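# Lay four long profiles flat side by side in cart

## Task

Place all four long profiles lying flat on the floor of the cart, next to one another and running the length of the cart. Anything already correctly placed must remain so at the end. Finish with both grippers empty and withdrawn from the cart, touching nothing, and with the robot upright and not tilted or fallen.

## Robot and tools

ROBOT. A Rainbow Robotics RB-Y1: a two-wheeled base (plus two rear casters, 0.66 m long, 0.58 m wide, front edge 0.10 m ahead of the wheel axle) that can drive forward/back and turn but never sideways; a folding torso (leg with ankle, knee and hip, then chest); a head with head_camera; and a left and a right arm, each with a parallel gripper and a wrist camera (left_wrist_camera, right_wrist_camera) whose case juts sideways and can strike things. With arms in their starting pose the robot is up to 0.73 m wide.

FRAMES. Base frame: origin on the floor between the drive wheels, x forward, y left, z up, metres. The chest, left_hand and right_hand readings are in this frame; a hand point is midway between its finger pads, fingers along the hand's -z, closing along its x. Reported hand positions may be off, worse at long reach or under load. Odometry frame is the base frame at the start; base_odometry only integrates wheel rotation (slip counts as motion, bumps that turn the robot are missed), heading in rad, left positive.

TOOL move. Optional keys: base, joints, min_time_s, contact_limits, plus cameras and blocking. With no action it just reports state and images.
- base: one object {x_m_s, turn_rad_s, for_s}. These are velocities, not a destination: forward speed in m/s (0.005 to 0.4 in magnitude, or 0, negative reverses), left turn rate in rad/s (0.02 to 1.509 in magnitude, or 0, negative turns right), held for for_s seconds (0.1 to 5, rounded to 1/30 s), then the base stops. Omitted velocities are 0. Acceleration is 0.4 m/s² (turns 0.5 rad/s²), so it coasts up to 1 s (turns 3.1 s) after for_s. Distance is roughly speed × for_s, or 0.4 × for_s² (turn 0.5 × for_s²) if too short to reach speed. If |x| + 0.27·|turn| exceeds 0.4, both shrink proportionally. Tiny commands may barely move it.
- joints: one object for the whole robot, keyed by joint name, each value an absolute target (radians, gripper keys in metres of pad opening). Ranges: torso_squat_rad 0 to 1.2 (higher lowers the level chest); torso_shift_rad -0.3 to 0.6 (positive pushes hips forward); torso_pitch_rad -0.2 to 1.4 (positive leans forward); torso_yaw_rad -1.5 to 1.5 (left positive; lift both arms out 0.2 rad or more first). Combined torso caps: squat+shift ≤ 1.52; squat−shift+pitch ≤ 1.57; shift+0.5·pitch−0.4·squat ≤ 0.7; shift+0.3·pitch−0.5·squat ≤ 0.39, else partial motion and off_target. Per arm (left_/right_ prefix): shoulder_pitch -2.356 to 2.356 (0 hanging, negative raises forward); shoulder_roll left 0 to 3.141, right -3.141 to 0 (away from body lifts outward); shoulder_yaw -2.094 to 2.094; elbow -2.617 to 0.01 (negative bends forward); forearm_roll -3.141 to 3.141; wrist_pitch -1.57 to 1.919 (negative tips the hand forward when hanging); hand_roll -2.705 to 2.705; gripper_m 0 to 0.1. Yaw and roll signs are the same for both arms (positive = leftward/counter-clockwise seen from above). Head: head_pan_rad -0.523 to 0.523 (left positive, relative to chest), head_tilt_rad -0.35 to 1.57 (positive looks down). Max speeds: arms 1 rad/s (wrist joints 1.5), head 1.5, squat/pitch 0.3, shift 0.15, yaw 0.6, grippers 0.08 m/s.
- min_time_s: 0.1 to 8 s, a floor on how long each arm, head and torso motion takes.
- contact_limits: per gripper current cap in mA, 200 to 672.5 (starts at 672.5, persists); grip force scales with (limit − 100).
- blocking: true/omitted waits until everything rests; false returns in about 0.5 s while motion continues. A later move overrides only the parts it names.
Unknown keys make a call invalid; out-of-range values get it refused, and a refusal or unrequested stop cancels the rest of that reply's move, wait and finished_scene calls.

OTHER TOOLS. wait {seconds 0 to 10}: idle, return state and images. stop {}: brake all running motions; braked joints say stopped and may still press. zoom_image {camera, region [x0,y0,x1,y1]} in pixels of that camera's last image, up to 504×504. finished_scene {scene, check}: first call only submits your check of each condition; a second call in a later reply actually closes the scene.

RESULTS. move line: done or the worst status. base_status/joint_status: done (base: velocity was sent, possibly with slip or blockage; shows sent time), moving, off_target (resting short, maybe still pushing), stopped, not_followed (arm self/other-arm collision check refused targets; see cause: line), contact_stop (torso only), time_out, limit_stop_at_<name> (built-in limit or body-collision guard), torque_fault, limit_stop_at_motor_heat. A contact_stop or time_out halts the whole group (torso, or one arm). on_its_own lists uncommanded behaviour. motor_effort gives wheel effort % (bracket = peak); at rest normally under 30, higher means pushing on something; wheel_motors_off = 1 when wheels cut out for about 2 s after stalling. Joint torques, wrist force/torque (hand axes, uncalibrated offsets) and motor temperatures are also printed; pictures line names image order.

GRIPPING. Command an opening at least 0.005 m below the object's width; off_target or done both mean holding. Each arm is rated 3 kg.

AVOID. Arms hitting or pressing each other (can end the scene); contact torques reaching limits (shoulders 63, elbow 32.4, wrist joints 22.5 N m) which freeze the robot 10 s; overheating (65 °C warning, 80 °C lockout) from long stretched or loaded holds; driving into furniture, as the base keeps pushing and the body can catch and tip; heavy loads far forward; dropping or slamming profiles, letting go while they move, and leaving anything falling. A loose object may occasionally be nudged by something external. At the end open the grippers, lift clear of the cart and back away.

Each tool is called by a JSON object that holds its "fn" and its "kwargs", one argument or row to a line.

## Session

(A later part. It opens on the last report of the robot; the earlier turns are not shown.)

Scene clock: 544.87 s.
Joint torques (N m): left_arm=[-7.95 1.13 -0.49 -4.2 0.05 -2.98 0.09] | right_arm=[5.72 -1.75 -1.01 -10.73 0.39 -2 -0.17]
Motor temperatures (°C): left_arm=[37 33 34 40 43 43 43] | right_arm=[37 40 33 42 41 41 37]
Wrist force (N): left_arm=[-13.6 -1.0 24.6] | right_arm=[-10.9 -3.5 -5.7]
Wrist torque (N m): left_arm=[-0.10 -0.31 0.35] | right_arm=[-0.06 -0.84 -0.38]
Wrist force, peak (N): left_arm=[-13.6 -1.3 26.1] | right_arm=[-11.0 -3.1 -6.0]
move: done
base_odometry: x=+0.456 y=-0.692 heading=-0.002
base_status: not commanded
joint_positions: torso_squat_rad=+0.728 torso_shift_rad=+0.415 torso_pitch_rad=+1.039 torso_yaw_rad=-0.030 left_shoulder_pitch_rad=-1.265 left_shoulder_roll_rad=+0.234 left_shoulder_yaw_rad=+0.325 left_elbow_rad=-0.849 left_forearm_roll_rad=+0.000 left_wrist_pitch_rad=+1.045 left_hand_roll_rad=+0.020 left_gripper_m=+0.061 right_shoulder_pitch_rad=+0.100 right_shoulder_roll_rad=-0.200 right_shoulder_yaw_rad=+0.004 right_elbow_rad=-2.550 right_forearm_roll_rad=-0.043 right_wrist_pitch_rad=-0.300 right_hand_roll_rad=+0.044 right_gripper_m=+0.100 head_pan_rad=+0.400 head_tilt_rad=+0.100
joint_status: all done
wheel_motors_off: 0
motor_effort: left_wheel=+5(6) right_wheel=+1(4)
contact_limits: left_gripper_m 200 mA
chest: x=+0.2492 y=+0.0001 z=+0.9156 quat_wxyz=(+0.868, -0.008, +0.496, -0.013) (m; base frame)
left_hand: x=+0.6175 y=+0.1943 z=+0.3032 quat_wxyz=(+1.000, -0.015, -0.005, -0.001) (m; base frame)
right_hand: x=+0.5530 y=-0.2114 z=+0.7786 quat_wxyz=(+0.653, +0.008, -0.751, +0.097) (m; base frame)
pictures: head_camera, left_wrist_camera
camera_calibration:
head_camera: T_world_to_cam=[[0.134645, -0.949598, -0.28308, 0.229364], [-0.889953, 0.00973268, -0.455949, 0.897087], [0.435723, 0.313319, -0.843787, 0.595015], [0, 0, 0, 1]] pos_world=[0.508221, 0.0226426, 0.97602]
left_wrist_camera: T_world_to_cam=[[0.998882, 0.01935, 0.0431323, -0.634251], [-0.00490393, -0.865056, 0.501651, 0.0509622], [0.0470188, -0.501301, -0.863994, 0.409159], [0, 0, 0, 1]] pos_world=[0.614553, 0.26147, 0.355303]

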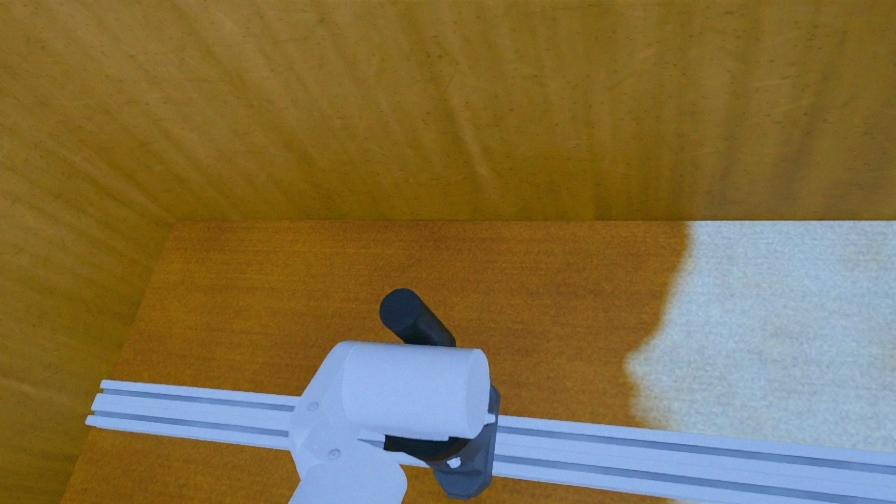

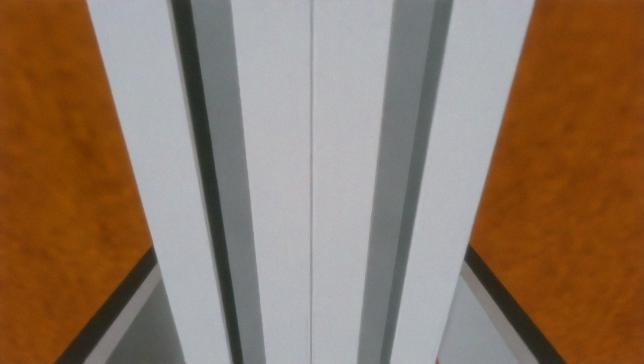

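{"fn": "move", "kwargs": {
  "joints": {"left_gripper_m":0.075},
  "cameras": ["left_wrist_camera"]
}}

{"fn": "move", "kwargs": {
  "joints": {"head_pan_rad":-0.35},
  "cameras": ["head_camera"]
}}

{"fn": "move", "kwargs": {
  "joints": {"head_pan_rad":0.45},
  "cameras": ["head_camera"]
}}

Scene clock: 553.47 s.
Joint torques (N m): left_arm=[-3.73 1.97 -0.56 -2.14 0.09 0.81 0.03] | right_arm=[6.03 -1.93 -0.97 -10.89 0.29 -2.13 -0.27]
Motor temperatures (°C): left_arm=[36 33 34 39 43 42 43] | right_arm=[36 40 32 43 40 41 37]
Wrist force (N): left_arm=[5.0 0.3 7.3] | right_arm=[-10.8 -3.5 -6.1]
Wrist torque (N m): left_arm=[-0.17 0.22 0.15] | right_arm=[-0.08 -0.83 -0.38]
Wrist force, peak (N): left_arm=[-13.4 -1.1 26.2] | right_arm=[-11.1 -3.4 -6.2]
move: done
base_odometry: x=+0.456 y=-0.692 heading=-0.002
base_status: not commanded
joint_positions: torso_squat_rad=+0.728 torso_shift_rad=+0.415 torso_pitch_rad=+1.039 torso_yaw_rad=-0.030 left_shoulder_pitch_rad=-1.266 left_shoulder_roll_rad=+0.234 left_shoulder_yaw_rad=+0.325 left_elbow_rad=-0.849 left_forearm_roll_rad=+0.000 left_wrist_pitch_rad=+1.044 left_hand_roll_rad=+0.020 left_gripper_m=+0.075 right_shoulder_pitch_rad=+0.100 right_shoulder_roll_rad=-0.200 right_shoulder_yaw_rad=+0.004 right_elbow_rad=-2.550 right_forearm_roll_rad=-0.043 right_wrist_pitch_rad=-0.300 right_hand_roll_rad=+0.044 right_gripper_m=+0.100 head_pan_rad=+0.400 head_tilt_rad=+0.100
joint_status: all done
wheel_motors_off: 0
motor_effort: left_wheel=+1(5) right_wheel=+0(3)
contact_limits: left_gripper_m 200 mA
chest: x=+0.2494 y=+0.0001 z=+0.9156 quat_wxyz=(+0.868, -0.008, +0.496, -0.013) (m; base frame)
left_hand: x=+0.6186 y=+0.1940 z=+0.3035 quat_wxyz=(+1.000, -0.015, -0.006, -0.001) (m; base frame)
right_hand: x=+0.5530 y=-0.2114 z=+0.7785 quat_wxyz=(+0.653, +0.008, -0.751, +0.097) (m; base frame)
pictures: left_wrist_camera
camera_calibration:
left_wrist_camera: T_world_to_cam=[[0.99878, 0.0191935, 0.045493, -0.635986], [-0.00624946, -0.864807, 0.502066, 0.0511996], [0.0489791, -0.501738, -0.863632, 0.407936], [0, 0, 0, 1]] pos_world=[0.61555, 0.261162, 0.355534]

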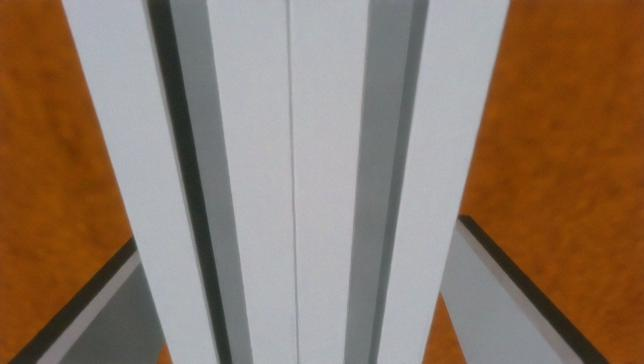

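Scene clock: 554.63 s.
Joint torques (N m): left_arm=[-3.84 2.06 -0.95 -1.71 0.09 0.88 0.14] | right_arm=[5.64 -2.29 -1.15 -11.14 0.3 -2.15 -0.15]
Motor temperatures (°C): left_arm=[36 33 34 39 43 42 43] | right_arm=[36 40 32 43 40 41 37]
Wrist force (N): left_arm=[5.0 0.3 7.2] | right_arm=[-10.7 -3.3 -5.9]
Wrist torque (N m): left_arm=[-0.14 0.21 0.12] | right_arm=[-0.10 -0.82 -0.38]
Wrist force, peak (N): left_arm=[5.5 0.2 8.2] | right_arm=[-11.0 -3.1 -6.0]
move: done
base_odometry: x=+0.456 y=-0.692 heading=-0.002
base_status: not commanded
joint_positions: torso_squat_rad=+0.728 torso_shift_rad=+0.415 torso_pitch_rad=+1.039 torso_yaw_rad=-0.030 left_shoulder_pitch_rad=-1.266 left_shoulder_roll_rad=+0.234 left_shoulder_yaw_rad=+0.325 left_elbow_rad=-0.849 left_forearm_roll_rad=+0.000 left_wrist_pitch_rad=+1.044 left_hand_roll_rad=+0.020 left_gripper_m=+0.075 right_shoulder_pitch_rad=+0.100 right_shoulder_roll_rad=-0.200 right_shoulder_yaw_rad=+0.004 right_elbow_rad=-2.550 right_forearm_roll_rad=-0.043 right_wrist_pitch_rad=-0.300 right_hand_roll_rad=+0.044 right_gripper_m=+0.100 head_pan_rad=-0.350 head_tilt_rad=+0.100
joint_status: all done
wheel_motors_off: 0
motor_effort: left_wheel=+2(2) right_wheel=+1(3)
contact_limits: left_gripper_m 200 mA
chest: x=+0.2494 y=+0.0001 z=+0.9156 quat_wxyz=(+0.868, -0.008, +0.496, -0.013) (m; base frame)
left_hand: x=+0.6186 y=+0.1940 z=+0.3035 quat_wxyz=(+1.000, -0.015, -0.006, -0.001) (m; base frame)
right_hand: x=+0.5530 y=-0.2114 z=+0.7785 quat_wxyz=(+0.653, +0.008, -0.751, +0.097) (m; base frame)
pictures: head_camera
camera_calibration:
head_camera: T_world_to_cam=[[-0.236202, -0.907629, 0.347015, -0.238966], [-0.878551, 0.0468975, -0.47534, 0.911589], [0.415158, -0.417146, -0.808476, 0.56823], [0, 0, 0, 1]] pos_world=[0.508528, -0.0226089, 0.975639]

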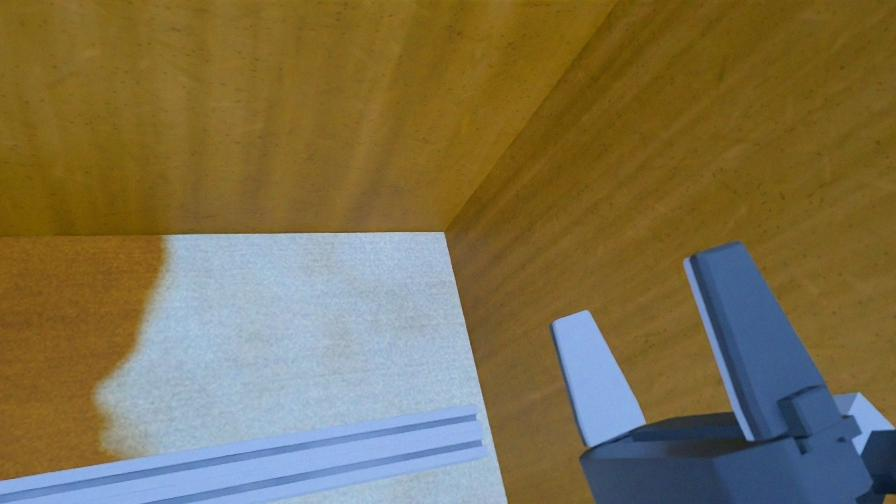

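Scene clock: 555.83 s.
Joint torques (N m): left_arm=[-3.96 1.46 -0.49 -2.03 0.01 0.79 0.01] | right_arm=[5.69 -1.8 -1.59 -11.16 0.22 -1.93 -0.21]
Motor temperatures (°C): left_arm=[36 33 34 39 43 42 43] | right_arm=[36 40 32 43 40 41 37]
Wrist force (N): left_arm=[5.5 0.4 8.0] | right_arm=[-10.8 -3.3 -6.1]
Wrist torque (N m): left_arm=[-0.18 0.24 0.11] | right_arm=[-0.10 -0.83 -0.37]
Wrist force, peak (N): left_arm=[5.4 0.4 8.3] | right_arm=[-10.9 -3.4 -6.1]
move: done
base_odometry: x=+0.456 y=-0.692 heading=-0.002
base_status: not commanded
joint_positions: torso_squat_rad=+0.728 torso_shift_rad=+0.415 torso_pitch_rad=+1.039 torso_yaw_rad=-0.030 left_shoulder_pitch_rad=-1.266 left_shoulder_roll_rad=+0.234 left_shoulder_yaw_rad=+0.325 left_elbow_rad=-0.849 left_forearm_roll_rad=+0.000 left_wrist_pitch_rad=+1.044 left_hand_roll_rad=+0.020 left_gripper_m=+0.075 right_shoulder_pitch_rad=+0.100 right_shoulder_roll_rad=-0.200 right_shoulder_yaw_rad=+0.004 right_elbow_rad=-2.550 right_forearm_roll_rad=-0.043 right_wrist_pitch_rad=-0.300 right_hand_roll_rad=+0.044 right_gripper_m=+0.100 head_pan_rad=+0.450 head_tilt_rad=+0.100
joint_status: all done
wheel_motors_off: 0
motor_effort: left_wheel=+1(2) right_wheel=+1(3)
contact_limits: left_gripper_m 200 mA
chest: x=+0.2494 y=+0.0001 z=+0.9156 quat_wxyz=(+0.868, -0.008, +0.496, -0.013) (m; base frame)
left_hand: x=+0.6186 y=+0.1940 z=+0.3035 quat_wxyz=(+1.000, -0.015, -0.006, -0.001) (m; base frame)
right_hand: x=+0.5530 y=-0.2114 z=+0.7785 quat_wxyz=(+0.653, +0.008, -0.751, +0.097) (m; base frame)
pictures: head_camera
camera_calibration:
head_camera: T_world_to_cam=[[0.158378, -0.932882, -0.323493, 0.259426], [-0.890262, 0.00677515, -0.455399, 0.896739], [0.427025, 0.360119, -0.829436, 0.584332], [0, 0, 0, 1]] pos_world=[0.507721, 0.0255098, 0.976962]

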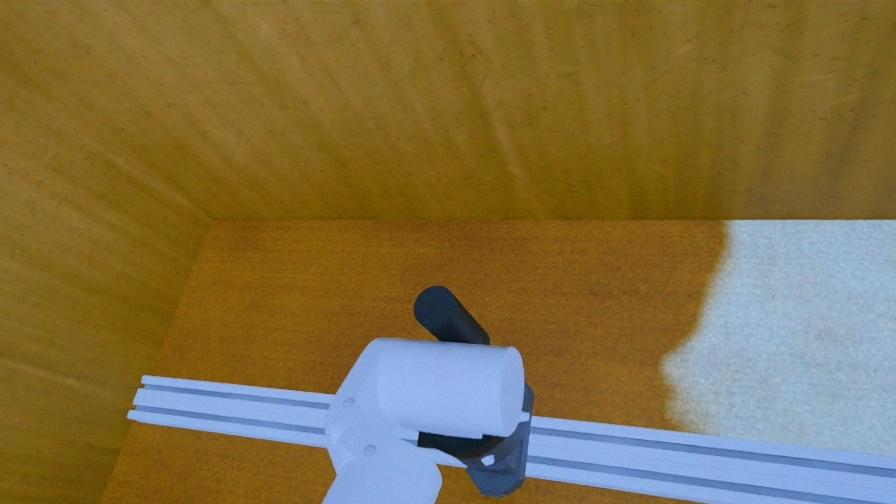

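{"fn": "move", "kwargs": {
  "joints": {"left_gripper_m":0.1},
  "contact_limits": {"left_gripper_m":672.5},
  "cameras": []
}}

{"fn": "move", "kwargs": {
  "joints": {"left_shoulder_pitch_rad":-1.166,"left_shoulder_roll_rad":0.202,"left_shoulder_yaw_rad":0.313,"left_elbow_rad":-1.213,"left_wrist_pitch_rad":1.318},
  "min_time_s": 1.2,
  "cameras": ["left_wrist_camera"]
}}

{"fn": "move", "kwargs": {
  "joints": {"left_shoulder_pitch_rad":-1.158,"left_shoulder_roll_rad":0.2,"left_shoulder_yaw_rad":0.312,"left_elbow_rad":-1.598,"left_wrist_pitch_rad":1.834,"torso_squat_rad":0.4,"torso_shift_rad":0.3,"torso_pitch_rad":0.9,"torso_yaw_rad":0,"head_pan_rad":0.3,"head_tilt_rad":0.2},
  "min_time_s": 1.5,
  "cameras": ["head_camera"]
}}

Scene clock: 569.60 s.
Joint torques (N m): left_arm=[-3.77 1.31 -0.25 -1.77 0.19 0.95 0.12] | right_arm=[5.91 -1.67 -1.37 -11.19 0.24 -2.23 -0.21]
Motor temperatures (°C): left_arm=[36 33 33 38 43 40 43] | right_arm=[36 40 32 43 40 41 37]
Wrist force (N): left_arm=[5.5 -0.2 8.4] | right_arm=[-10.8 -3.3 -6.0]
Wrist torque (N m): left_arm=[-0.16 0.44 0.14] | right_arm=[-0.09 -0.83 -0.37]
Wrist force, peak (N): left_arm=[6.2 -0.2 9.2] | right_arm=[-11.0 -3.4 -6.1]
move: done
base_odometry: x=+0.456 y=-0.692 heading=-0.002
base_status: not commanded
joint_positions: torso_squat_rad=+0.728 torso_shift_rad=+0.415 torso_pitch_rad=+1.039 torso_yaw_rad=-0.030 left_shoulder_pitch_rad=-1.266 left_shoulder_roll_rad=+0.234 left_shoulder_yaw_rad=+0.325 left_elbow_rad=-0.849 left_forearm_roll_rad=+0.000 left_wrist_pitch_rad=+1.044 left_hand_roll_rad=+0.020 left_gripper_m=+0.100 right_shoulder_pitch_rad=+0.100 right_shoulder_roll_rad=-0.200 right_shoulder_yaw_rad=+0.004 right_elbow_rad=-2.550 right_forearm_roll_rad=-0.043 right_wrist_pitch_rad=-0.300 right_hand_roll_rad=+0.044 right_gripper_m=+0.100 head_pan_rad=+0.450 head_tilt_rad=+0.100
joint_status: all done
wheel_motors_off: 0
motor_effort: left_wheel=+1(2) right_wheel=+1(2)
contact_limits: left_gripper_m 672.5 mA
chest: x=+0.2494 y=+0.0001 z=+0.9156 quat_wxyz=(+0.868, -0.008, +0.496, -0.013) (m; base frame)
left_hand: x=+0.6187 y=+0.1939 z=+0.3035 quat_wxyz=(+1.000, -0.015, -0.006, -0.001) (m; base frame)
right_hand: x=+0.5530 y=-0.2114 z=+0.7785 quat_wxyz=(+0.653, +0.008, -0.751, +0.097) (m; base frame)
pictures: none
No camera images: "cameras" was empty.

Scene clock: 571.10 s.
Joint torques (N m): left_arm=[-9.61 1.42 -1.91 -8.13 -0.07 0.1 -0.03] | right_arm=[5.32 -1.73 -0.75 -11.19 0.21 -2.02 -0.38]
Motor temperatures (°C): left_arm=[36 33 33 38 43 40 43] | right_arm=[36 40 32 43 40 41 37]
Wrist force (N): left_arm=[-0.8 0.0 -9.0] | right_arm=[-10.7 -3.3 -5.9]
Wrist torque (N m): left_arm=[-0.29 -0.19 0.19] | right_arm=[-0.09 -0.82 -0.38]
Wrist force, peak (N): left_arm=[5.5 -0.4 9.0] | right_arm=[-11.0 -3.2 -5.9]
move: done
base_odometry: x=+0.456 y=-0.692 heading=-0.002
base_status: not commanded
joint_positions: torso_squat_rad=+0.728 torso_shift_rad=+0.415 torso_pitch_rad=+1.040 torso_yaw_rad=-0.030 left_shoulder_pitch_rad=-1.166 left_shoulder_roll_rad=+0.202 left_shoulder_yaw_rad=+0.313 left_elbow_rad=-1.213 left_forearm_roll_rad=+0.000 left_wrist_pitch_rad=+1.318 left_hand_roll_rad=+0.020 left_gripper_m=+0.100 right_shoulder_pitch_rad=+0.100 right_shoulder_roll_rad=-0.200 right_shoulder_yaw_rad=+0.004 right_elbow_rad=-2.550 right_forearm_roll_rad=-0.043 right_wrist_pitch_rad=-0.300 right_hand_roll_rad=+0.044 right_gripper_m=+0.100 head_pan_rad=+0.450 head_tilt_rad=+0.100
joint_status: all done
wheel_motors_off: 0
motor_effort: left_wheel=+0(1) right_wheel=-1(3)
contact_limits: left_gripper_m 672.5 mA
chest: x=+0.2496 y=+0.0002 z=+0.9154 quat_wxyz=(+0.868, -0.008, +0.497, -0.013) (m; base frame)
left_hand: x=+0.6197 y=+0.1960 z=+0.3538 quat_wxyz=(+1.000, -0.015, +0.002, -0.001) (m; base frame)
right_hand: x=+0.5532 y=-0.2113 z=+0.7782 quat_wxyz=(+0.653, +0.008, -0.751, +0.098) (m; base frame)
pictures: left_wrist_camera
camera_calibration:
left_wrist_camera: T_world_to_cam=[[0.999333, 0.0201241, 0.0304586, -0.634666], [0.00212823, -0.865036, 0.501706, 0.0226814], [0.0364442, -0.501307, -0.864502, 0.460354], [0, 0, 0, 1]] pos_world=[0.617417, 0.26317, 0.405928]

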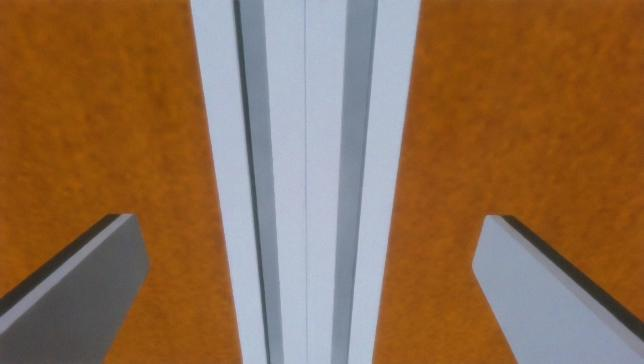

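Scene clock: 573.07 s.
Joint torques (N m): left_arm=[-12.21 1.94 -1.38 -8.68 0.32 0.05 0.05] | right_arm=[4.11 -2.12 -0.77 -11.6 0.47 -2 -0.28]
Motor temperatures (°C): left_arm=[36 33 33 39 43 40 43] | right_arm=[36 40 32 43 40 41 37]
Wrist force (N): left_arm=[-1.1 0.4 -9.0] | right_arm=[-10.6 -3.7 -5.0]
Wrist torque (N m): left_arm=[-0.35 -0.24 0.23] | right_arm=[-0.09 -0.80 -0.37]
Wrist force, peak (N): left_arm=[-0.9 0.5 -9.9] | right_arm=[-11.2 -3.1 -6.0]
move: done
base_odometry: x=+0.456 y=-0.692 heading=-0.002
base_status: not commanded
joint_positions: torso_squat_rad=+0.400 torso_shift_rad=+0.300 torso_pitch_rad=+0.900 torso_yaw_rad=+0.000 left_shoulder_pitch_rad=-1.158 left_shoulder_roll_rad=+0.200 left_shoulder_yaw_rad=+0.312 left_elbow_rad=-1.598 left_forearm_roll_rad=+0.000 left_wrist_pitch_rad=+1.834 left_hand_roll_rad=+0.020 left_gripper_m=+0.100 right_shoulder_pitch_rad=+0.100 right_shoulder_roll_rad=-0.200 right_shoulder_yaw_rad=+0.004 right_elbow_rad=-2.550 right_forearm_roll_rad=-0.043 right_wrist_pitch_rad=-0.300 right_hand_roll_rad=+0.044 right_gripper_m=+0.100 head_pan_rad=+0.300 head_tilt_rad=+0.200
joint_status: all done
wheel_motors_off: 0
motor_effort: left_wheel=-1(4) right_wheel=+2(4)
contact_limits: left_gripper_m 672.5 mA
chest: x=+0.2049 y=+0.0002 z=+1.0888 quat_wxyz=(+0.900, +0.000, +0.435, +0.000) (m; base frame)
left_hand: x=+0.6163 y=+0.2168 z=+0.6825 quat_wxyz=(+1.000, -0.001, +0.001, +0.007) (m; base frame)
right_hand: x=+0.5285 y=-0.2031 z=+0.9902 quat_wxyz=(+0.598, +0.015, -0.796, +0.094) (m; base frame)
pictures: head_camera
camera_calibration:
head_camera: T_world_to_cam=[[0.133246, -0.969981, -0.203424, 0.19908], [-0.868975, -0.0156419, -0.494609, 0.974433], [0.476579, 0.242675, -0.844974, 0.772742], [0, 0, 0, 1]] pos_world=[0.451958, 0.0208208, 1.17541]

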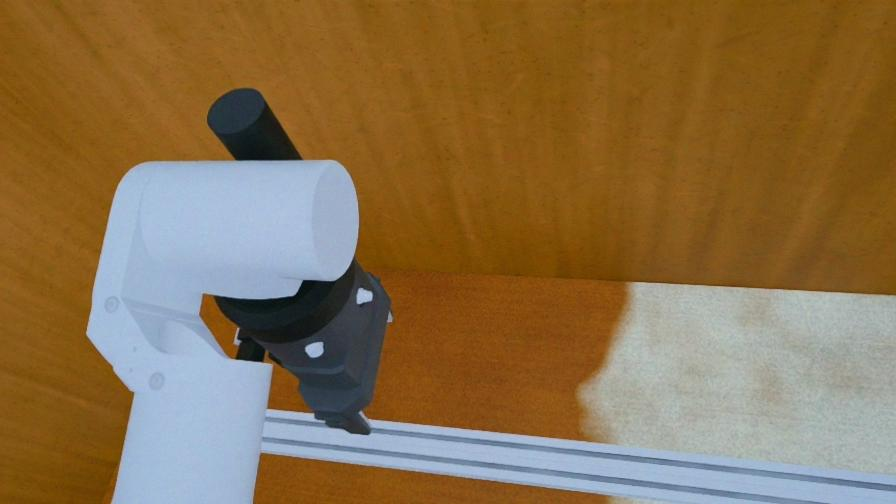

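{"fn": "move", "kwargs": {
  "base": {"x_m_s":-0.3,"for_s":1.33},
  "cameras": []
}}

{"fn": "move", "kwargs": {
  "base": {"turn_rad_s":-0.8,"for_s":2.09},
  "joints": {"left_shoulder_pitch_rad":0.1,"left_shoulder_roll_rad":0.2,"left_shoulder_yaw_rad":0,"left_elbow_rad":-2.5,"left_wrist_pitch_rad":-0.3,"left_hand_roll_rad":-1.57,"torso_shift_rad":0,"torso_pitch_rad":0.4,"head_pan_rad":0,"head_tilt_rad":0.3},
  "cameras": ["head_camera"]
}}

{"fn": "move", "kwargs": {
  "base": {"x_m_s":-0.3,"for_s":3.93},
  "joints": {"torso_squat_rad":0.9},
  "cameras": []
}}

{"fn": "move", "kwargs": {
  "base": {"turn_rad_s":0.8,"for_s":2.09},
  "cameras": ["head_camera"]
}}

Scene clock: 594.30 s.
Joint torques (N m): left_arm=[-13.48 3.03 -1.46 -8.26 0.15 0.08 0.18] | right_arm=[4.66 -1.23 -1.27 -11.41 0.41 -1.83 0.03]
Motor temperatures (°C): left_arm=[36 33 33 39 43 39 43] | right_arm=[36 39 32 43 40 41 37]
Wrist force (N): left_arm=[-1.0 0.5 -8.8] | right_arm=[-10.6 -3.4 -5.1]
Wrist torque (N m): left_arm=[-0.33 -0.23 0.23] | right_arm=[-0.12 -0.79 -0.37]
Wrist force, peak (N): left_arm=[-1.3 0.2 -9.2] | right_arm=[-11.0 -3.7 -5.4]
move: done
base_odometry: x=+0.056 y=-0.691 heading=-0.002
base_status: done (sent for 1.33 of 1.33 s)
joint_positions: torso_squat_rad=+0.400 torso_shift_rad=+0.300 torso_pitch_rad=+0.900 torso_yaw_rad=+0.000 left_shoulder_pitch_rad=-1.158 left_shoulder_roll_rad=+0.200 left_shoulder_yaw_rad=+0.312 left_elbow_rad=-1.598 left_forearm_roll_rad=+0.000 left_wrist_pitch_rad=+1.834 left_hand_roll_rad=+0.020 left_gripper_m=+0.100 right_shoulder_pitch_rad=+0.100 right_shoulder_roll_rad=-0.200 right_shoulder_yaw_rad=+0.004 right_elbow_rad=-2.550 right_forearm_roll_rad=-0.043 right_wrist_pitch_rad=-0.300 right_hand_roll_rad=+0.044 right_gripper_m=+0.100 head_pan_rad=+0.300 head_tilt_rad=+0.200
joint_status: not commanded
wheel_motors_off: 0
motor_effort: left_wheel=-3(30) right_wheel=+3(28)
contact_limits: left_gripper_m 672.5 mA
chest: x=+0.2050 y=+0.0002 z=+1.0888 quat_wxyz=(+0.900, +0.000, +0.435, +0.000) (m; base frame)
left_hand: x=+0.6162 y=+0.2168 z=+0.6824 quat_wxyz=(+1.000, -0.001, +0.001, +0.007) (m; base frame)
right_hand: x=+0.5285 y=-0.2031 z=+0.9902 quat_wxyz=(+0.598, +0.015, -0.796, +0.094) (m; base frame)
pictures: none
No camera images: "cameras" was empty.

Scene clock: 598.37 s.
Joint torques (N m): left_arm=[-2.14 1.13 0.64 -8.92 0.13 -1.02 0.5] | right_arm=[-1.75 -2.89 -1.1 -10.47 0.18 -1.39 -0.1]
Motor temperatures (°C): left_arm=[36 33 33 39 43 39 43] | right_arm=[36 39 32 43 40 41 37]
Wrist force (N): left_arm=[0.6 -4.2 0.6] | right_arm=[-8.8 -3.3 -2.5]
Wrist torque (N m): left_arm=[-0.05 -0.07 0.26] | right_arm=[-0.13 -0.71 -0.38]
Wrist force, peak (N): left_arm=[-3.0 -0.6 -9.6] | right_arm=[-11.2 -3.2 -5.0]
move: done
base_odometry: x=+0.056 y=-0.691 heading=-1.681
base_status: done (sent for 2.1 of 2.1 s)
joint_positions: torso_squat_rad=+0.400 torso_shift_rad=+0.000 torso_pitch_rad=+0.400 torso_yaw_rad=+0.000 left_shoulder_pitch_rad=+0.100 left_shoulder_roll_rad=+0.200 left_shoulder_yaw_rad=+0.000 left_elbow_rad=-2.500 left_forearm_roll_rad=+0.000 left_wrist_pitch_rad=-0.300 left_hand_roll_rad=-1.570 left_gripper_m=+0.100 right_shoulder_pitch_rad=+0.100 right_shoulder_roll_rad=-0.200 right_shoulder_yaw_rad=+0.004 right_elbow_rad=-2.550 right_forearm_roll_rad=-0.043 right_wrist_pitch_rad=-0.300 right_hand_roll_rad=+0.044 right_gripper_m=+0.100 head_pan_rad=+0.000 head_tilt_rad=+0.300
joint_status: all done
wheel_motors_off: 0
motor_effort: left_wheel=+14(41) right_wheel=+4(34)
contact_limits: left_gripper_m 672.5 mA
chest: x=-0.1075 y=+0.0003 z=+1.2102 quat_wxyz=(+0.980, +0.000, +0.199, +0.000) (m; base frame)
left_hand: x=+0.2357 y=+0.2050 z=+1.2581 quat_wxyz=(+0.216, +0.649, -0.636, -0.357) (m; base frame)
right_hand: x=+0.2237 y=-0.2030 z=+1.2790 quat_wxyz=(+0.383, -0.009, -0.919, +0.095) (m; base frame)
pictures: head_camera
camera_calibration:
head_camera: T_world_to_cam=[[-0.0590173, -0.998231, 0.00723158, -0.00466521], [-0.60564, 0.0300461, -0.795171, 1.15316], [0.793547, -0.0513086, -0.606342, 0.789029], [0, 0, 0, 1]] pos_world=[0.0719917, 0.00117915, 1.39541]

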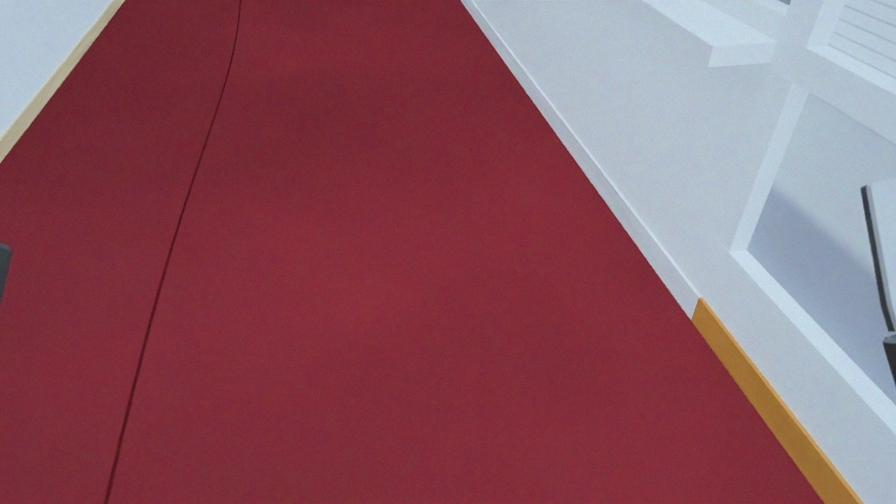

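Scene clock: 603.63 s.
Joint torques (N m): left_arm=[-2.26 1.21 1.14 -8.61 0.07 -1.18 0.79] | right_arm=[-2.07 -2.61 -1.37 -10.43 0.52 -1.37 0.02]
Motor temperatures (°C): left_arm=[36 33 33 39 43 39 43] | right_arm=[36 39 32 43 40 41 37]
Wrist force (N): left_arm=[0.5 -4.9 0.9] | right_arm=[-9.1 -3.3 -2.4]
Wrist torque (N m): left_arm=[0.07 -0.10 0.21] | right_arm=[-0.07 -0.72 -0.37]
Wrist force, peak (N): left_arm=[0.2 -5.2 1.0] | right_arm=[-9.2 -3.3 -3.1]
move: done
base_odometry: x=+0.187 y=+0.482 heading=-1.683
base_status: done (sent for 3.93 of 3.93 s)
joint_positions: torso_squat_rad=+0.900 torso_shift_rad=+0.000 torso_pitch_rad=+0.400 torso_yaw_rad=+0.000 left_shoulder_pitch_rad=+0.100 left_shoulder_roll_rad=+0.200 left_shoulder_yaw_rad=+0.000 left_elbow_rad=-2.500 left_forearm_roll_rad=+0.000 left_wrist_pitch_rad=-0.300 left_hand_roll_rad=-1.570 left_gripper_m=+0.100 right_shoulder_pitch_rad=+0.100 right_shoulder_roll_rad=-0.200 right_shoulder_yaw_rad=+0.004 right_elbow_rad=-2.550 right_forearm_roll_rad=-0.043 right_wrist_pitch_rad=-0.300 right_hand_roll_rad=+0.044 right_gripper_m=+0.100 head_pan_rad=+0.000 head_tilt_rad=+0.300
joint_status: all done
wheel_motors_off: 0
motor_effort: left_wheel=-11(37) right_wheel=+13(41)
contact_limits: left_gripper_m 672.5 mA
chest: x=-0.1076 y=+0.0003 z=+1.0006 quat_wxyz=(+0.980, +0.000, +0.199, +0.000) (m; base frame)
left_hand: x=+0.2357 y=+0.2050 z=+1.0485 quat_wxyz=(+0.216, +0.649, -0.636, -0.357) (m; base frame)
right_hand: x=+0.2237 y=-0.2031 z=+1.0694 quat_wxyz=(+0.382, -0.009, -0.919, +0.095) (m; base frame)
pictures: none
No camera images: "cameras" was empty.

Scene clock: 607.70 s.
Joint torques (N m): left_arm=[-1.84 1.51 0.8 -9.11 0.1 -1.18 0.53] | right_arm=[-2.29 -2.57 -0.9 -10.13 0.35 -1.36 -0.27]
Motor temperatures (°C): left_arm=[36 33 33 39 43 39 43] | right_arm=[36 39 32 42 40 41 37]
Wrist force (N): left_arm=[0.0 -4.9 0.9] | right_arm=[-9.0 -3.2 -2.2]
Wrist torque (N m): left_arm=[0.06 -0.19 0.22] | right_arm=[-0.09 -0.73 -0.37]
Wrist force, peak (N): left_arm=[0.0 -5.1 0.6] | right_arm=[-9.2 -3.5 -2.5]
move: done
base_odometry: x=+0.187 y=+0.482 heading=-0.003
base_status: done (sent for 2.1 of 2.1 s)
joint_positions: torso_squat_rad=+0.900 torso_shift_rad=+0.000 torso_pitch_rad=+0.400 torso_yaw_rad=+0.000 left_shoulder_pitch_rad=+0.100 left_shoulder_roll_rad=+0.200 left_shoulder_yaw_rad=+0.000 left_elbow_rad=-2.500 left_forearm_roll_rad=+0.000 left_wrist_pitch_rad=-0.300 left_hand_roll_rad=-1.570 left_gripper_m=+0.100 right_shoulder_pitch_rad=+0.100 right_shoulder_roll_rad=-0.200 right_shoulder_yaw_rad=+0.004 right_elbow_rad=-2.550 right_forearm_roll_rad=-0.043 right_wrist_pitch_rad=-0.300 right_hand_roll_rad=+0.044 right_gripper_m=+0.100 head_pan_rad=+0.000 head_tilt_rad=+0.300
joint_status: not commanded
wheel_motors_off: 0
motor_effort: left_wheel=+4(35) right_wheel=+13(46)
contact_limits: left_gripper_m 672.5 mA
chest: x=-0.1076 y=+0.0003 z=+1.0006 quat_wxyz=(+0.980, +0.000, +0.199, +0.000) (m; base frame)
left_hand: x=+0.2357 y=+0.2050 z=+1.0485 quat_wxyz=(+0.216, +0.649, -0.636, -0.357) (m; base frame)
right_hand: x=+0.2237 y=-0.2030 z=+1.0694 quat_wxyz=(+0.382, -0.009, -0.919, +0.095) (m; base frame)
pictures: head_camera
camera_calibration:
head_camera: T_world_to_cam=[[-0.0590141, -0.998231, 0.00724936, -0.00316888], [-0.605581, 0.0300261, -0.795217, 0.986529], [0.793592, -0.0513191, -0.606282, 0.66188], [0, 0, 0, 1]] pos_world=[0.071973, 0.00118217, 1.18581]

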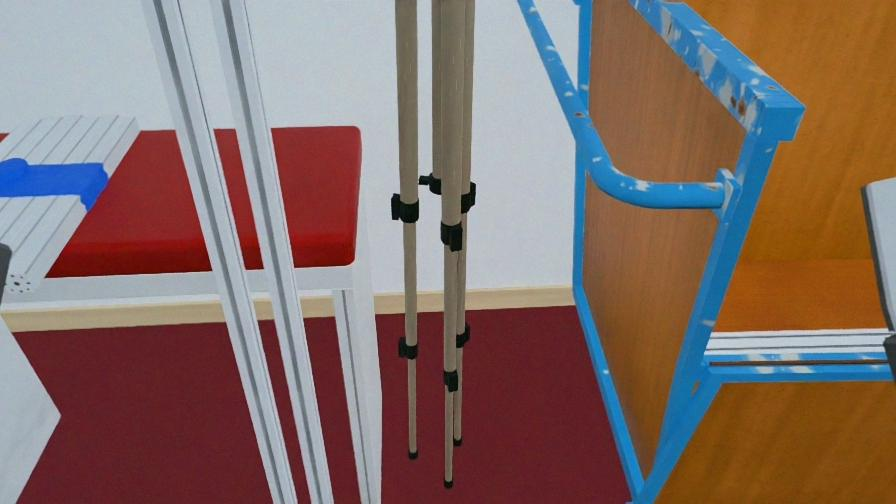

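{"fn": "move", "kwargs": {
  "joints": {"left_shoulder_roll_rad":0.3,"right_shoulder_roll_rad":-0.3},
  "cameras": []
}}

{"fn": "move", "kwargs": {
  "joints": {"left_shoulder_pitch_rad":-0.6,"left_shoulder_roll_rad":0.02,"left_shoulder_yaw_rad":0.209,"left_elbow_rad":-0.8,"left_wrist_pitch_rad":-0.6,"left_hand_roll_rad":-1.57,"left_gripper_m":0,"torso_squat_rad":1.04},
  "cameras": []
}}

{"fn": "move", "kwargs": {
  "joints": {"torso_yaw_rad":-0.18},
  "cameras": ["head_camera","left_wrist_camera"]
}}

Scene clock: 616.47 s.
Joint torques (N m): left_arm=[-2.05 2.44 0.64 -9.24 0.4 -1.21 0.42] | right_arm=[-2.24 -3.31 -1.44 -10.38 0.37 -1.46 0.02]
Motor temperatures (°C): left_arm=[36 33 33 40 43 39 43] | right_arm=[36 39 32 42 40 41 37]
Wrist force (N): left_arm=[0.7 -4.2 0.4] | right_arm=[-8.8 -2.8 -2.9]
Wrist torque (N m): left_arm=[-0.02 -0.13 0.22] | right_arm=[-0.10 -0.71 -0.36]
Wrist force, peak (N): left_arm=[0.1 -5.2 0.9] | right_arm=[-9.2 -2.9 -2.8]
move: done
base_odometry: x=+0.187 y=+0.482 heading=-0.003
base_status: not commanded
joint_positions: torso_squat_rad=+0.900 torso_shift_rad=+0.000 torso_pitch_rad=+0.400 torso_yaw_rad=+0.000 left_shoulder_pitch_rad=+0.100 left_shoulder_roll_rad=+0.300 left_shoulder_yaw_rad=+0.000 left_elbow_rad=-2.500 left_forearm_roll_rad=+0.000 left_wrist_pitch_rad=-0.300 left_hand_roll_rad=-1.570 left_gripper_m=+0.100 right_shoulder_pitch_rad=+0.100 right_shoulder_roll_rad=-0.300 right_shoulder_yaw_rad=+0.004 right_elbow_rad=-2.550 right_forearm_roll_rad=-0.043 right_wrist_pitch_rad=-0.300 right_hand_roll_rad=+0.044 right_gripper_m=+0.100 head_pan_rad=+0.000 head_tilt_rad=+0.300
joint_status: all done
wheel_motors_off: 0
motor_effort: left_wheel=+3(4) right_wheel=+13(15)
contact_limits: left_gripper_m 672.5 mA
chest: x=-0.1076 y=+0.0003 z=+1.0006 quat_wxyz=(+0.980, +0.000, +0.199, +0.000) (m; base frame)
left_hand: x=+0.2346 y=+0.1926 z=+1.0455 quat_wxyz=(+0.180, +0.642, -0.635, -0.391) (m; base frame)
right_hand: x=+0.2225 y=-0.1894 z=+1.0663 quat_wxyz=(+0.381, -0.004, -0.913, +0.144) (m; base frame)
pictures: none
No camera images: "cameras" was empty.

Scene clock: 618.80 s.
Joint torques (N m): left_arm=[-11.47 2.01 0.75 -7.54 -0.01 -1.89 0.56] | right_arm=[-2.05 -3.79 -2.02 -10.36 0.03 -1.59 -0.33]
Motor temperatures (°C): left_arm=[36 33 33 40 43 39 43] | right_arm=[36 39 32 42 40 41 37]
Wrist force (N): left_arm=[-1.7 -6.0 -3.4] | right_arm=[-9.0 -2.7 -2.9]
Wrist torque (N m): left_arm=[0.05 -0.33 0.20] | right_arm=[-0.16 -0.71 -0.35]
Wrist force, peak (N): left_arm=[-1.8 -7.1 -4.0] | right_arm=[-9.4 -2.6 -2.7]
move: done
base_odometry: x=+0.187 y=+0.482 heading=-0.003
base_status: not commanded
joint_positions: torso_squat_rad=+1.040 torso_shift_rad=+0.000 torso_pitch_rad=+0.400 torso_yaw_rad=+0.000 left_shoulder_pitch_rad=-0.600 left_shoulder_roll_rad=+0.020 left_shoulder_yaw_rad=+0.209 left_elbow_rad=-0.800 left_forearm_roll_rad=+0.000 left_wrist_pitch_rad=-0.600 left_hand_roll_rad=-1.570 left_gripper_m=+0.001 right_shoulder_pitch_rad=+0.100 right_shoulder_roll_rad=-0.300 right_shoulder_yaw_rad=+0.004 right_elbow_rad=-2.550 right_forearm_roll_rad=-0.043 right_wrist_pitch_rad=-0.300 right_hand_roll_rad=+0.044 right_gripper_m=+0.100 head_pan_rad=+0.000 head_tilt_rad=+0.300
joint_status: all done
wheel_motors_off: 0
motor_effort: left_wheel=+4(5) right_wheel=+16(19)
contact_limits: left_gripper_m 672.5 mA
chest: x=-0.1075 y=+0.0003 z=+0.9199 quat_wxyz=(+0.980, +0.000, +0.199, +0.000) (m; base frame)
left_hand: x=+0.4225 y=+0.2073 z=+0.5534 quat_wxyz=(+0.514, +0.490, -0.506, -0.490) (m; base frame)
right_hand: x=+0.2226 y=-0.1894 z=+0.9855 quat_wxyz=(+0.381, -0.004, -0.913, +0.144) (m; base frame)
pictures: none
No camera images: "cameras" was empty.

Scene clock: 619.87 s.
Joint torques (N m): left_arm=[-11.87 0.69 -1.34 -7.95 0.05 -1.85 0.56] | right_arm=[-1.65 -4.11 -2.18 -9.81 0.23 -1.51 -0.31]
Motor temperatures (°C): left_arm=[36 33 33 40 43 39 43] | right_arm=[36 39 32 42 40 41 37]
Wrist force (N): left_arm=[-2.3 -6.5 -3.1] | right_arm=[-8.9 -2.3 -2.7]
Wrist torque (N m): left_arm=[0.13 -0.38 0.20] | right_arm=[-0.16 -0.73 -0.34]
Wrist force, peak (N): left_arm=[-1.5 -6.8 -3.5] | right_arm=[-9.4 -2.5 -2.5]
move: done
base_odometry: x=+0.187 y=+0.482 heading=-0.003
base_status: not commanded
joint_positions: torso_squat_rad=+1.040 torso_shift_rad=+0.000 torso_pitch_rad=+0.400 torso_yaw_rad=-0.180 left_shoulder_pitch_rad=-0.600 left_shoulder_roll_rad=+0.020 left_shoulder_yaw_rad=+0.209 left_elbow_rad=-0.800 left_forearm_roll_rad=+0.000 left_wrist_pitch_rad=-0.600 left_hand_roll_rad=-1.570 left_gripper_m=+0.001 right_shoulder_pitch_rad=+0.100 right_shoulder_roll_rad=-0.300 right_shoulder_yaw_rad=+0.004 right_elbow_rad=-2.550 right_forearm_roll_rad=-0.043 right_wrist_pitch_rad=-0.300 right_hand_roll_rad=+0.044 right_gripper_m=+0.100 head_pan_rad=+0.000 head_tilt_rad=+0.300
joint_status: all done
wheel_motors_off: 0
motor_effort: left_wheel=+3(4) right_wheel=+18(20)
contact_limits: left_gripper_m 672.5 mA
chest: x=-0.1075 y=+0.0003 z=+0.9199 quat_wxyz=(+0.976, -0.018, +0.198, -0.088) (m; base frame)
left_hand: x=+0.4473 y=+0.0911 z=+0.5430 quat_wxyz=(+0.488, +0.428, -0.562, -0.512) (m; base frame)
right_hand: x=+0.1871 y=-0.2362 z=+1.0005 quat_wxyz=(+0.391, -0.092, -0.904, +0.144) (m; base frame)
pictures: head_camera, left_wrist_camera
camera_calibration:
head_camera: T_world_to_cam=[[-0.22276, -0.971871, 0.0764527, -0.0838598], [-0.596879, 0.073962, -0.798915, 0.926649], [0.770788, -0.223599, -0.596565, 0.60155], [0, 0, 0, 1]] pos_world=[0.0707496, -0.0155316, 1.10559]
left_wrist_camera: T_world_to_cam=[[-0.189546, -0.973225, 0.130023, 0.102172], [-0.486932, -0.0218202, -0.873167, 0.725858], [0.852625, -0.228818, -0.469758, -0.0266185], [0, 0, 0, 1]] pos_world=[0.395505, 0.109184, 0.608006]

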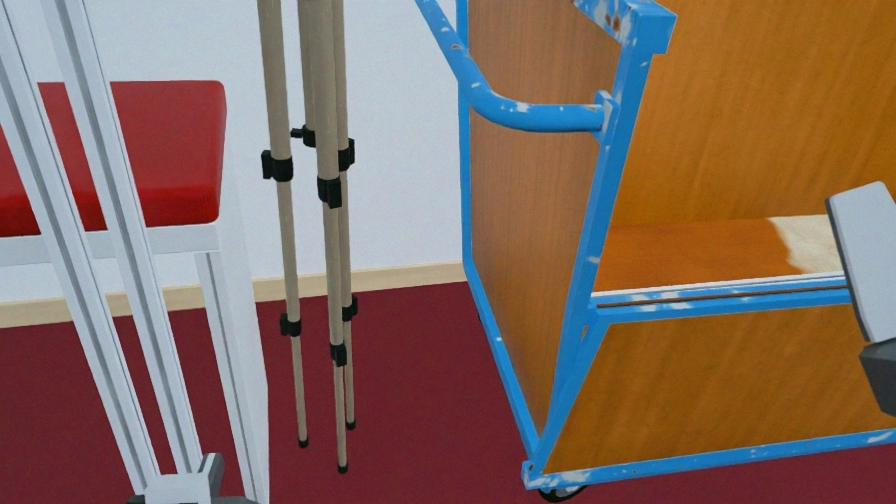

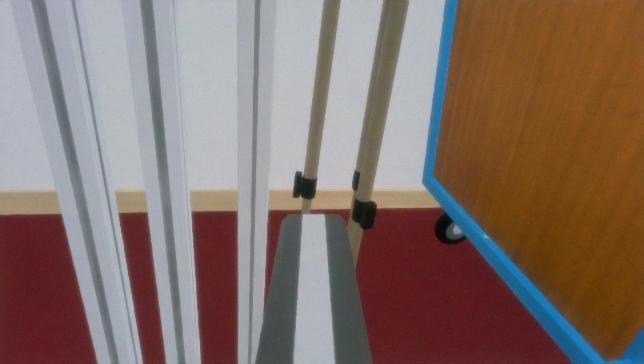

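{"fn": "move", "kwargs": {
  "base": {"x_m_s":0.2,"for_s":1.155},
  "cameras": []
}}

{"fn": "move", "kwargs": {
  "joints": {"torso_yaw_rad":-0.10},
  "min_time_s": 1.5,
  "cameras": ["head_camera","left_wrist_camera"]
}}

Scene clock: 629.07 s.
Joint torques (N m): left_arm=[-12.54 0.45 -1.39 -8.03 0.07 -1.86 0.64] | right_arm=[-1.76 -4.43 -2.14 -10.26 0.16 -1.37 -0.21]
Motor temperatures (°C): left_arm=[36 33 33 40 43 39 43] | right_arm=[36 39 32 42 40 40 37]
Wrist force (N): left_arm=[-2.3 -6.2 -3.7] | right_arm=[-8.8 -2.2 -2.8]
Wrist torque (N m): left_arm=[0.09 -0.37 0.19] | right_arm=[-0.17 -0.72 -0.35]
Wrist force, peak (N): left_arm=[-2.1 -6.7 -3.6] | right_arm=[-9.5 -2.3 -3.1]
move: done
base_odometry: x=+0.420 y=+0.481 heading=-0.002
base_status: done (sent for 1.17 of 1.17 s)
joint_positions: torso_squat_rad=+1.040 torso_shift_rad=+0.000 torso_pitch_rad=+0.400 torso_yaw_rad=-0.180 left_shoulder_pitch_rad=-0.600 left_shoulder_roll_rad=+0.020 left_shoulder_yaw_rad=+0.209 left_elbow_rad=-0.800 left_forearm_roll_rad=+0.000 left_wrist_pitch_rad=-0.600 left_hand_roll_rad=-1.570 left_gripper_m=+0.001 right_shoulder_pitch_rad=+0.100 right_shoulder_roll_rad=-0.300 right_shoulder_yaw_rad=+0.004 right_elbow_rad=-2.550 right_forearm_roll_rad=-0.043 right_wrist_pitch_rad=-0.300 right_hand_roll_rad=+0.044 right_gripper_m=+0.100 head_pan_rad=+0.000 head_tilt_rad=+0.300
joint_status: not commanded
wheel_motors_off: 0
motor_effort: left_wheel=+6(37) right_wheel=-7(47)
contact_limits: left_gripper_m 672.5 mA
chest: x=-0.1074 y=+0.0003 z=+0.9198 quat_wxyz=(+0.976, -0.018, +0.198, -0.088) (m; base frame)
left_hand: x=+0.4473 y=+0.0911 z=+0.5429 quat_wxyz=(+0.488, +0.428, -0.562, -0.512) (m; base frame)
right_hand: x=+0.1872 y=-0.2362 z=+1.0004 quat_wxyz=(+0.391, -0.092, -0.904, +0.144) (m; base frame)
pictures: none
No camera images: "cameras" was empty.

Scene clock: 630.87 s.
Joint torques (N m): left_arm=[-11.56 0.45 -0.55 -7.67 0.07 -2.08 0.57] | right_arm=[-1.6 -3.66 -1.81 -10.2 0.1 -1.55 -0.24]
Motor temperatures (°C): left_arm=[36 33 33 40 43 39 43] | right_arm=[36 39 32 42 40 40 37]
Wrist force (N): left_arm=[-1.8 -6.5 -3.5] | right_arm=[-9.1 -2.4 -2.8]
Wrist torque (N m): left_arm=[0.10 -0.33 0.21] | right_arm=[-0.18 -0.73 -0.35]
Wrist force, peak (N): left_arm=[-2.3 -6.5 -3.7] | right_arm=[-9.5 -2.4 -3.1]
move: done
base_odometry: x=+0.420 y=+0.481 heading=-0.002
base_status: not commanded
joint_positions: torso_squat_rad=+1.040 torso_shift_rad=+0.000 torso_pitch_rad=+0.400 torso_yaw_rad=-0.100 left_shoulder_pitch_rad=-0.600 left_shoulder_roll_rad=+0.020 left_shoulder_yaw_rad=+0.209 left_elbow_rad=-0.800 left_forearm_roll_rad=+0.000 left_wrist_pitch_rad=-0.600 left_hand_roll_rad=-1.570 left_gripper_m=+0.001 right_shoulder_pitch_rad=+0.100 right_shoulder_roll_rad=-0.300 right_shoulder_yaw_rad=+0.004 right_elbow_rad=-2.550 right_forearm_roll_rad=-0.043 right_wrist_pitch_rad=-0.300 right_hand_roll_rad=+0.044 right_gripper_m=+0.100 head_pan_rad=+0.000 head_tilt_rad=+0.300
joint_status: all done
wheel_motors_off: 0
motor_effort: left_wheel=+6(7) right_wheel=-8(10)
contact_limits: left_gripper_m 672.5 mA
chest: x=-0.1074 y=+0.0003 z=+0.9198 quat_wxyz=(+0.979, -0.010, +0.198, -0.049) (m; base frame)
left_hand: x=+0.4387 y=+0.1433 z=+0.5465 quat_wxyz=(+0.500, +0.456, -0.537, -0.503) (m; base frame)
right_hand: x=+0.2039 y=-0.2163 z=+0.9934 quat_wxyz=(+0.387, -0.053, -0.909, +0.144) (m; base frame)
pictures: head_camera, left_wrist_camera
camera_calibration:
head_camera: T_world_to_cam=[[-0.150594, -0.987525, 0.0459918, -0.0480624], [-0.60182, 0.054668, -0.796758, 0.924174], [0.784305, -0.147666, -0.602545, 0.608406], [0, 0, 0, 1]] pos_world=[0.0717733, -0.00814501, 1.10515]
left_wrist_camera: T_world_to_cam=[[-0.1173, -0.988097, 0.0995272, 0.138008], [-0.485257, -0.0304124, -0.873843, 0.726693], [0.866468, -0.150798, -0.475913, -0.0195763], [0, 0, 0, 1]] pos_world=[0.385783, 0.155514, 0.611963]

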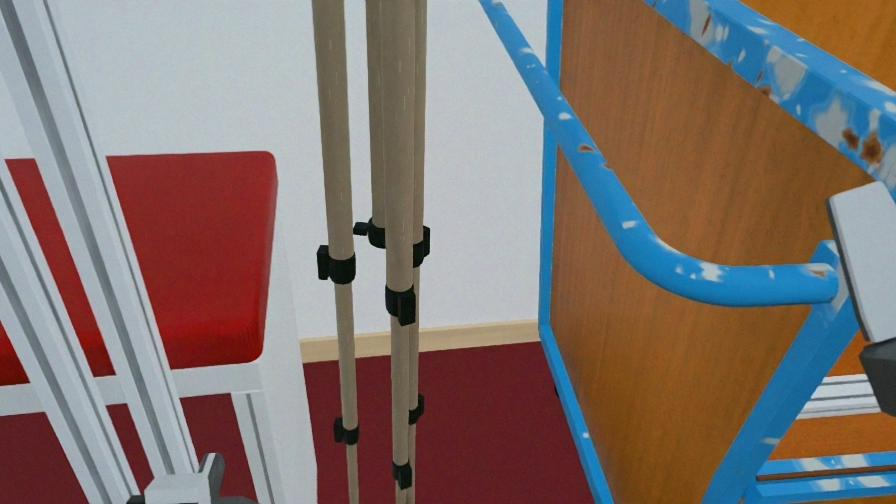

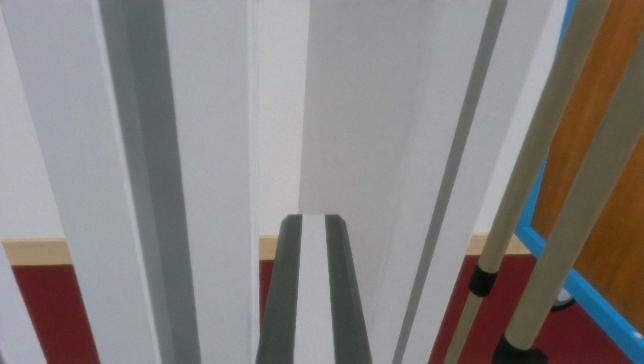

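{"fn": "move", "kwargs": {
  "joints": {"torso_yaw_rad":-0.045},
  "min_time_s": 1.5,
  "cameras": ["head_camera","left_wrist_camera"]
}}

Scene clock: 634.83 s.
Joint torques (N m): left_arm=[-11.72 1.48 -0.35 -8.27 -0.07 -1.78 0.58] | right_arm=[-1.47 -3.91 -1.61 -10.27 0.15 -1.6 -0.21]
Motor temperatures (°C): left_arm=[36 33 33 39 43 39 43] | right_arm=[36 39 32 42 40 40 37]
Wrist force (N): left_arm=[-1.5 -6.2 -3.6] | right_arm=[-9.1 -2.5 -2.8]
Wrist torque (N m): left_arm=[0.08 -0.30 0.20] | right_arm=[-0.17 -0.74 -0.35]
Wrist force, peak (N): left_arm=[-2.2 -6.6 -3.6] | right_arm=[-9.3 -2.4 -2.8]
move: done
base_odometry: x=+0.420 y=+0.481 heading=-0.002
base_status: not commanded
joint_positions: torso_squat_rad=+1.040 torso_shift_rad=+0.000 torso_pitch_rad=+0.400 torso_yaw_rad=-0.045 left_shoulder_pitch_rad=-0.600 left_shoulder_roll_rad=+0.020 left_shoulder_yaw_rad=+0.209 left_elbow_rad=-0.800 left_forearm_roll_rad=+0.000 left_wrist_pitch_rad=-0.600 left_hand_roll_rad=-1.570 left_gripper_m=+0.001 right_shoulder_pitch_rad=+0.100 right_shoulder_roll_rad=-0.300 right_shoulder_yaw_rad=+0.004 right_elbow_rad=-2.550 right_forearm_roll_rad=-0.043 right_wrist_pitch_rad=-0.300 right_hand_roll_rad=+0.044 right_gripper_m=+0.100 head_pan_rad=+0.000 head_tilt_rad=+0.300
joint_status: all done
wheel_motors_off: 0
motor_effort: left_wheel=+6(7) right_wheel=-9(11)
contact_limits: left_gripper_m 672.5 mA
chest: x=-0.1074 y=+0.0003 z=+0.9198 quat_wxyz=(+0.980, -0.005, +0.199, -0.022) (m; base frame)
left_hand: x=+0.4305 y=+0.1787 z=+0.5499 quat_wxyz=(+0.508, +0.475, -0.520, -0.496) (m; base frame)
right_hand: x=+0.2145 y=-0.2018 z=+0.9889 quat_wxyz=(+0.384, -0.026, -0.912, +0.144) (m; base frame)
pictures: head_camera, left_wrist_camera
camera_calibration:
head_camera: T_world_to_cam=[[-0.100381, -0.994641, 0.0247591, -0.0231349], [-0.604281, 0.0411778, -0.795707, 0.922946], [0.790423, -0.0948349, -0.605176, 0.611469], [0, 0, 0, 1]] pos_world=[0.0720771, -0.00302716, 1.10501]
left_wrist_camera: T_world_to_cam=[[-0.0670681, -0.994672, 0.0782867, 0.162945], [-0.483609, -0.0362226, -0.874535, 0.727508], [0.872711, -0.0965135, -0.478603, -0.0164457], [0, 0, 0, 1]] pos_world=[0.37711, 0.186842, 0.615604]

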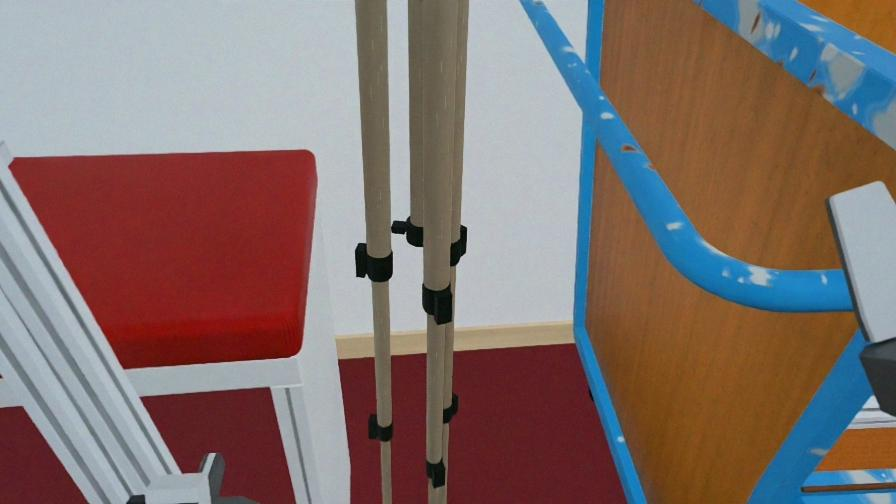

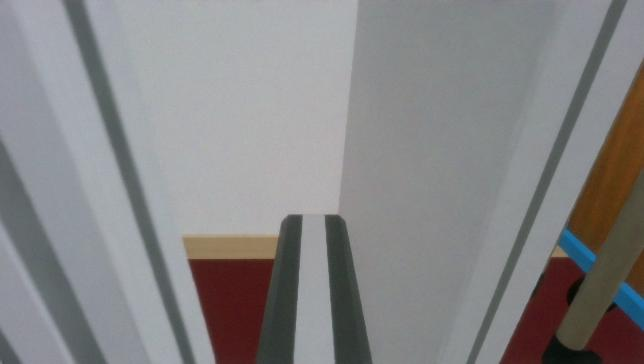

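{"fn": "move", "kwargs": {
  "joints": {"head_pan_rad":0.4,"head_tilt_rad":0.15},
  "cameras": ["head_camera","left_wrist_camera"]
}}

Scene clock: 639.40 s.
Joint torques (N m): left_arm=[-11.72 1.51 -0.17 -8.25 0.07 -2.01 0.63] | right_arm=[-1.76 -3.64 -1.96 -10.4 -0.03 -1.51 -0.23]
Motor temperatures (°C): left_arm=[36 33 33 39 43 39 43] | right_arm=[36 39 32 42 40 40 37]
Wrist force (N): left_arm=[-1.8 -6.1 -3.1] | right_arm=[-9.1 -2.6 -2.7]
Wrist torque (N m): left_arm=[0.08 -0.32 0.21] | right_arm=[-0.16 -0.73 -0.35]
Wrist force, peak (N): left_arm=[-1.7 -6.4 -3.9] | right_arm=[-9.4 -2.4 -2.7]
move: done
base_odometry: x=+0.420 y=+0.481 heading=-0.002
base_status: not commanded
joint_positions: torso_squat_rad=+1.040 torso_shift_rad=+0.000 torso_pitch_rad=+0.400 torso_yaw_rad=-0.045 left_shoulder_pitch_rad=-0.600 left_shoulder_roll_rad=+0.020 left_shoulder_yaw_rad=+0.209 left_elbow_rad=-0.800 left_forearm_roll_rad=+0.000 left_wrist_pitch_rad=-0.600 left_hand_roll_rad=-1.570 left_gripper_m=+0.001 right_shoulder_pitch_rad=+0.100 right_shoulder_roll_rad=-0.300 right_shoulder_yaw_rad=+0.004 right_elbow_rad=-2.550 right_forearm_roll_rad=-0.043 right_wrist_pitch_rad=-0.300 right_hand_roll_rad=+0.044 right_gripper_m=+0.100 head_pan_rad=+0.400 head_tilt_rad=+0.150
joint_status: all done
wheel_motors_off: 0
motor_effort: left_wheel=+6(7) right_wheel=-6(10)
contact_limits: left_gripper_m 672.5 mA
chest: x=-0.1074 y=+0.0003 z=+0.9198 quat_wxyz=(+0.980, -0.005, +0.199, -0.022) (m; base frame)
left_hand: x=+0.4305 y=+0.1787 z=+0.5499 quat_wxyz=(+0.508, +0.475, -0.520, -0.496) (m; base frame)
right_hand: x=+0.2145 y=-0.2018 z=+0.9889 quat_wxyz=(+0.384, -0.026, -0.912, +0.144) (m; base frame)
pictures: head_camera, left_wrist_camera
camera_calibration:
head_camera: T_world_to_cam=[[0.263218, -0.954798, -0.138121, 0.158699], [-0.484235, -0.00692899, -0.87491, 1.0108], [0.834405, 0.297176, -0.464171, 0.457626], [0, 0, 0, 1]] pos_world=[0.0658475, 0.0225338, 1.1187]
left_wrist_camera: T_world_to_cam=[[-0.0670683, -0.994672, 0.0782864, 0.162945], [-0.483608, -0.0362223, -0.874535, 0.727508], [0.872711, -0.0965135, -0.478603, -0.0164458], [0, 0, 0, 1]] pos_world=[0.37711, 0.186842, 0.615604]

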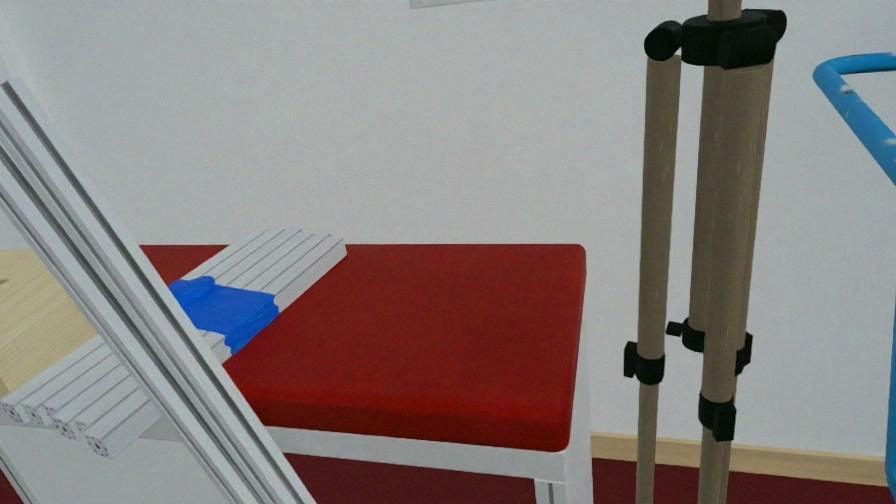

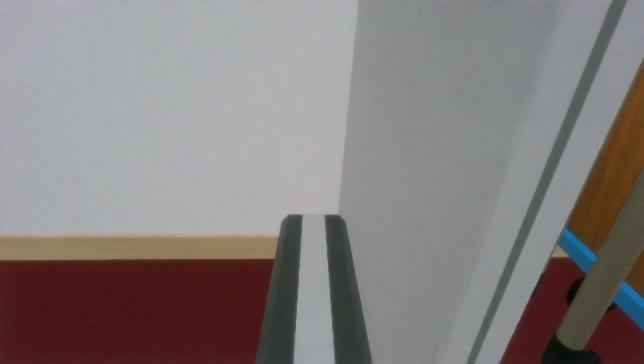

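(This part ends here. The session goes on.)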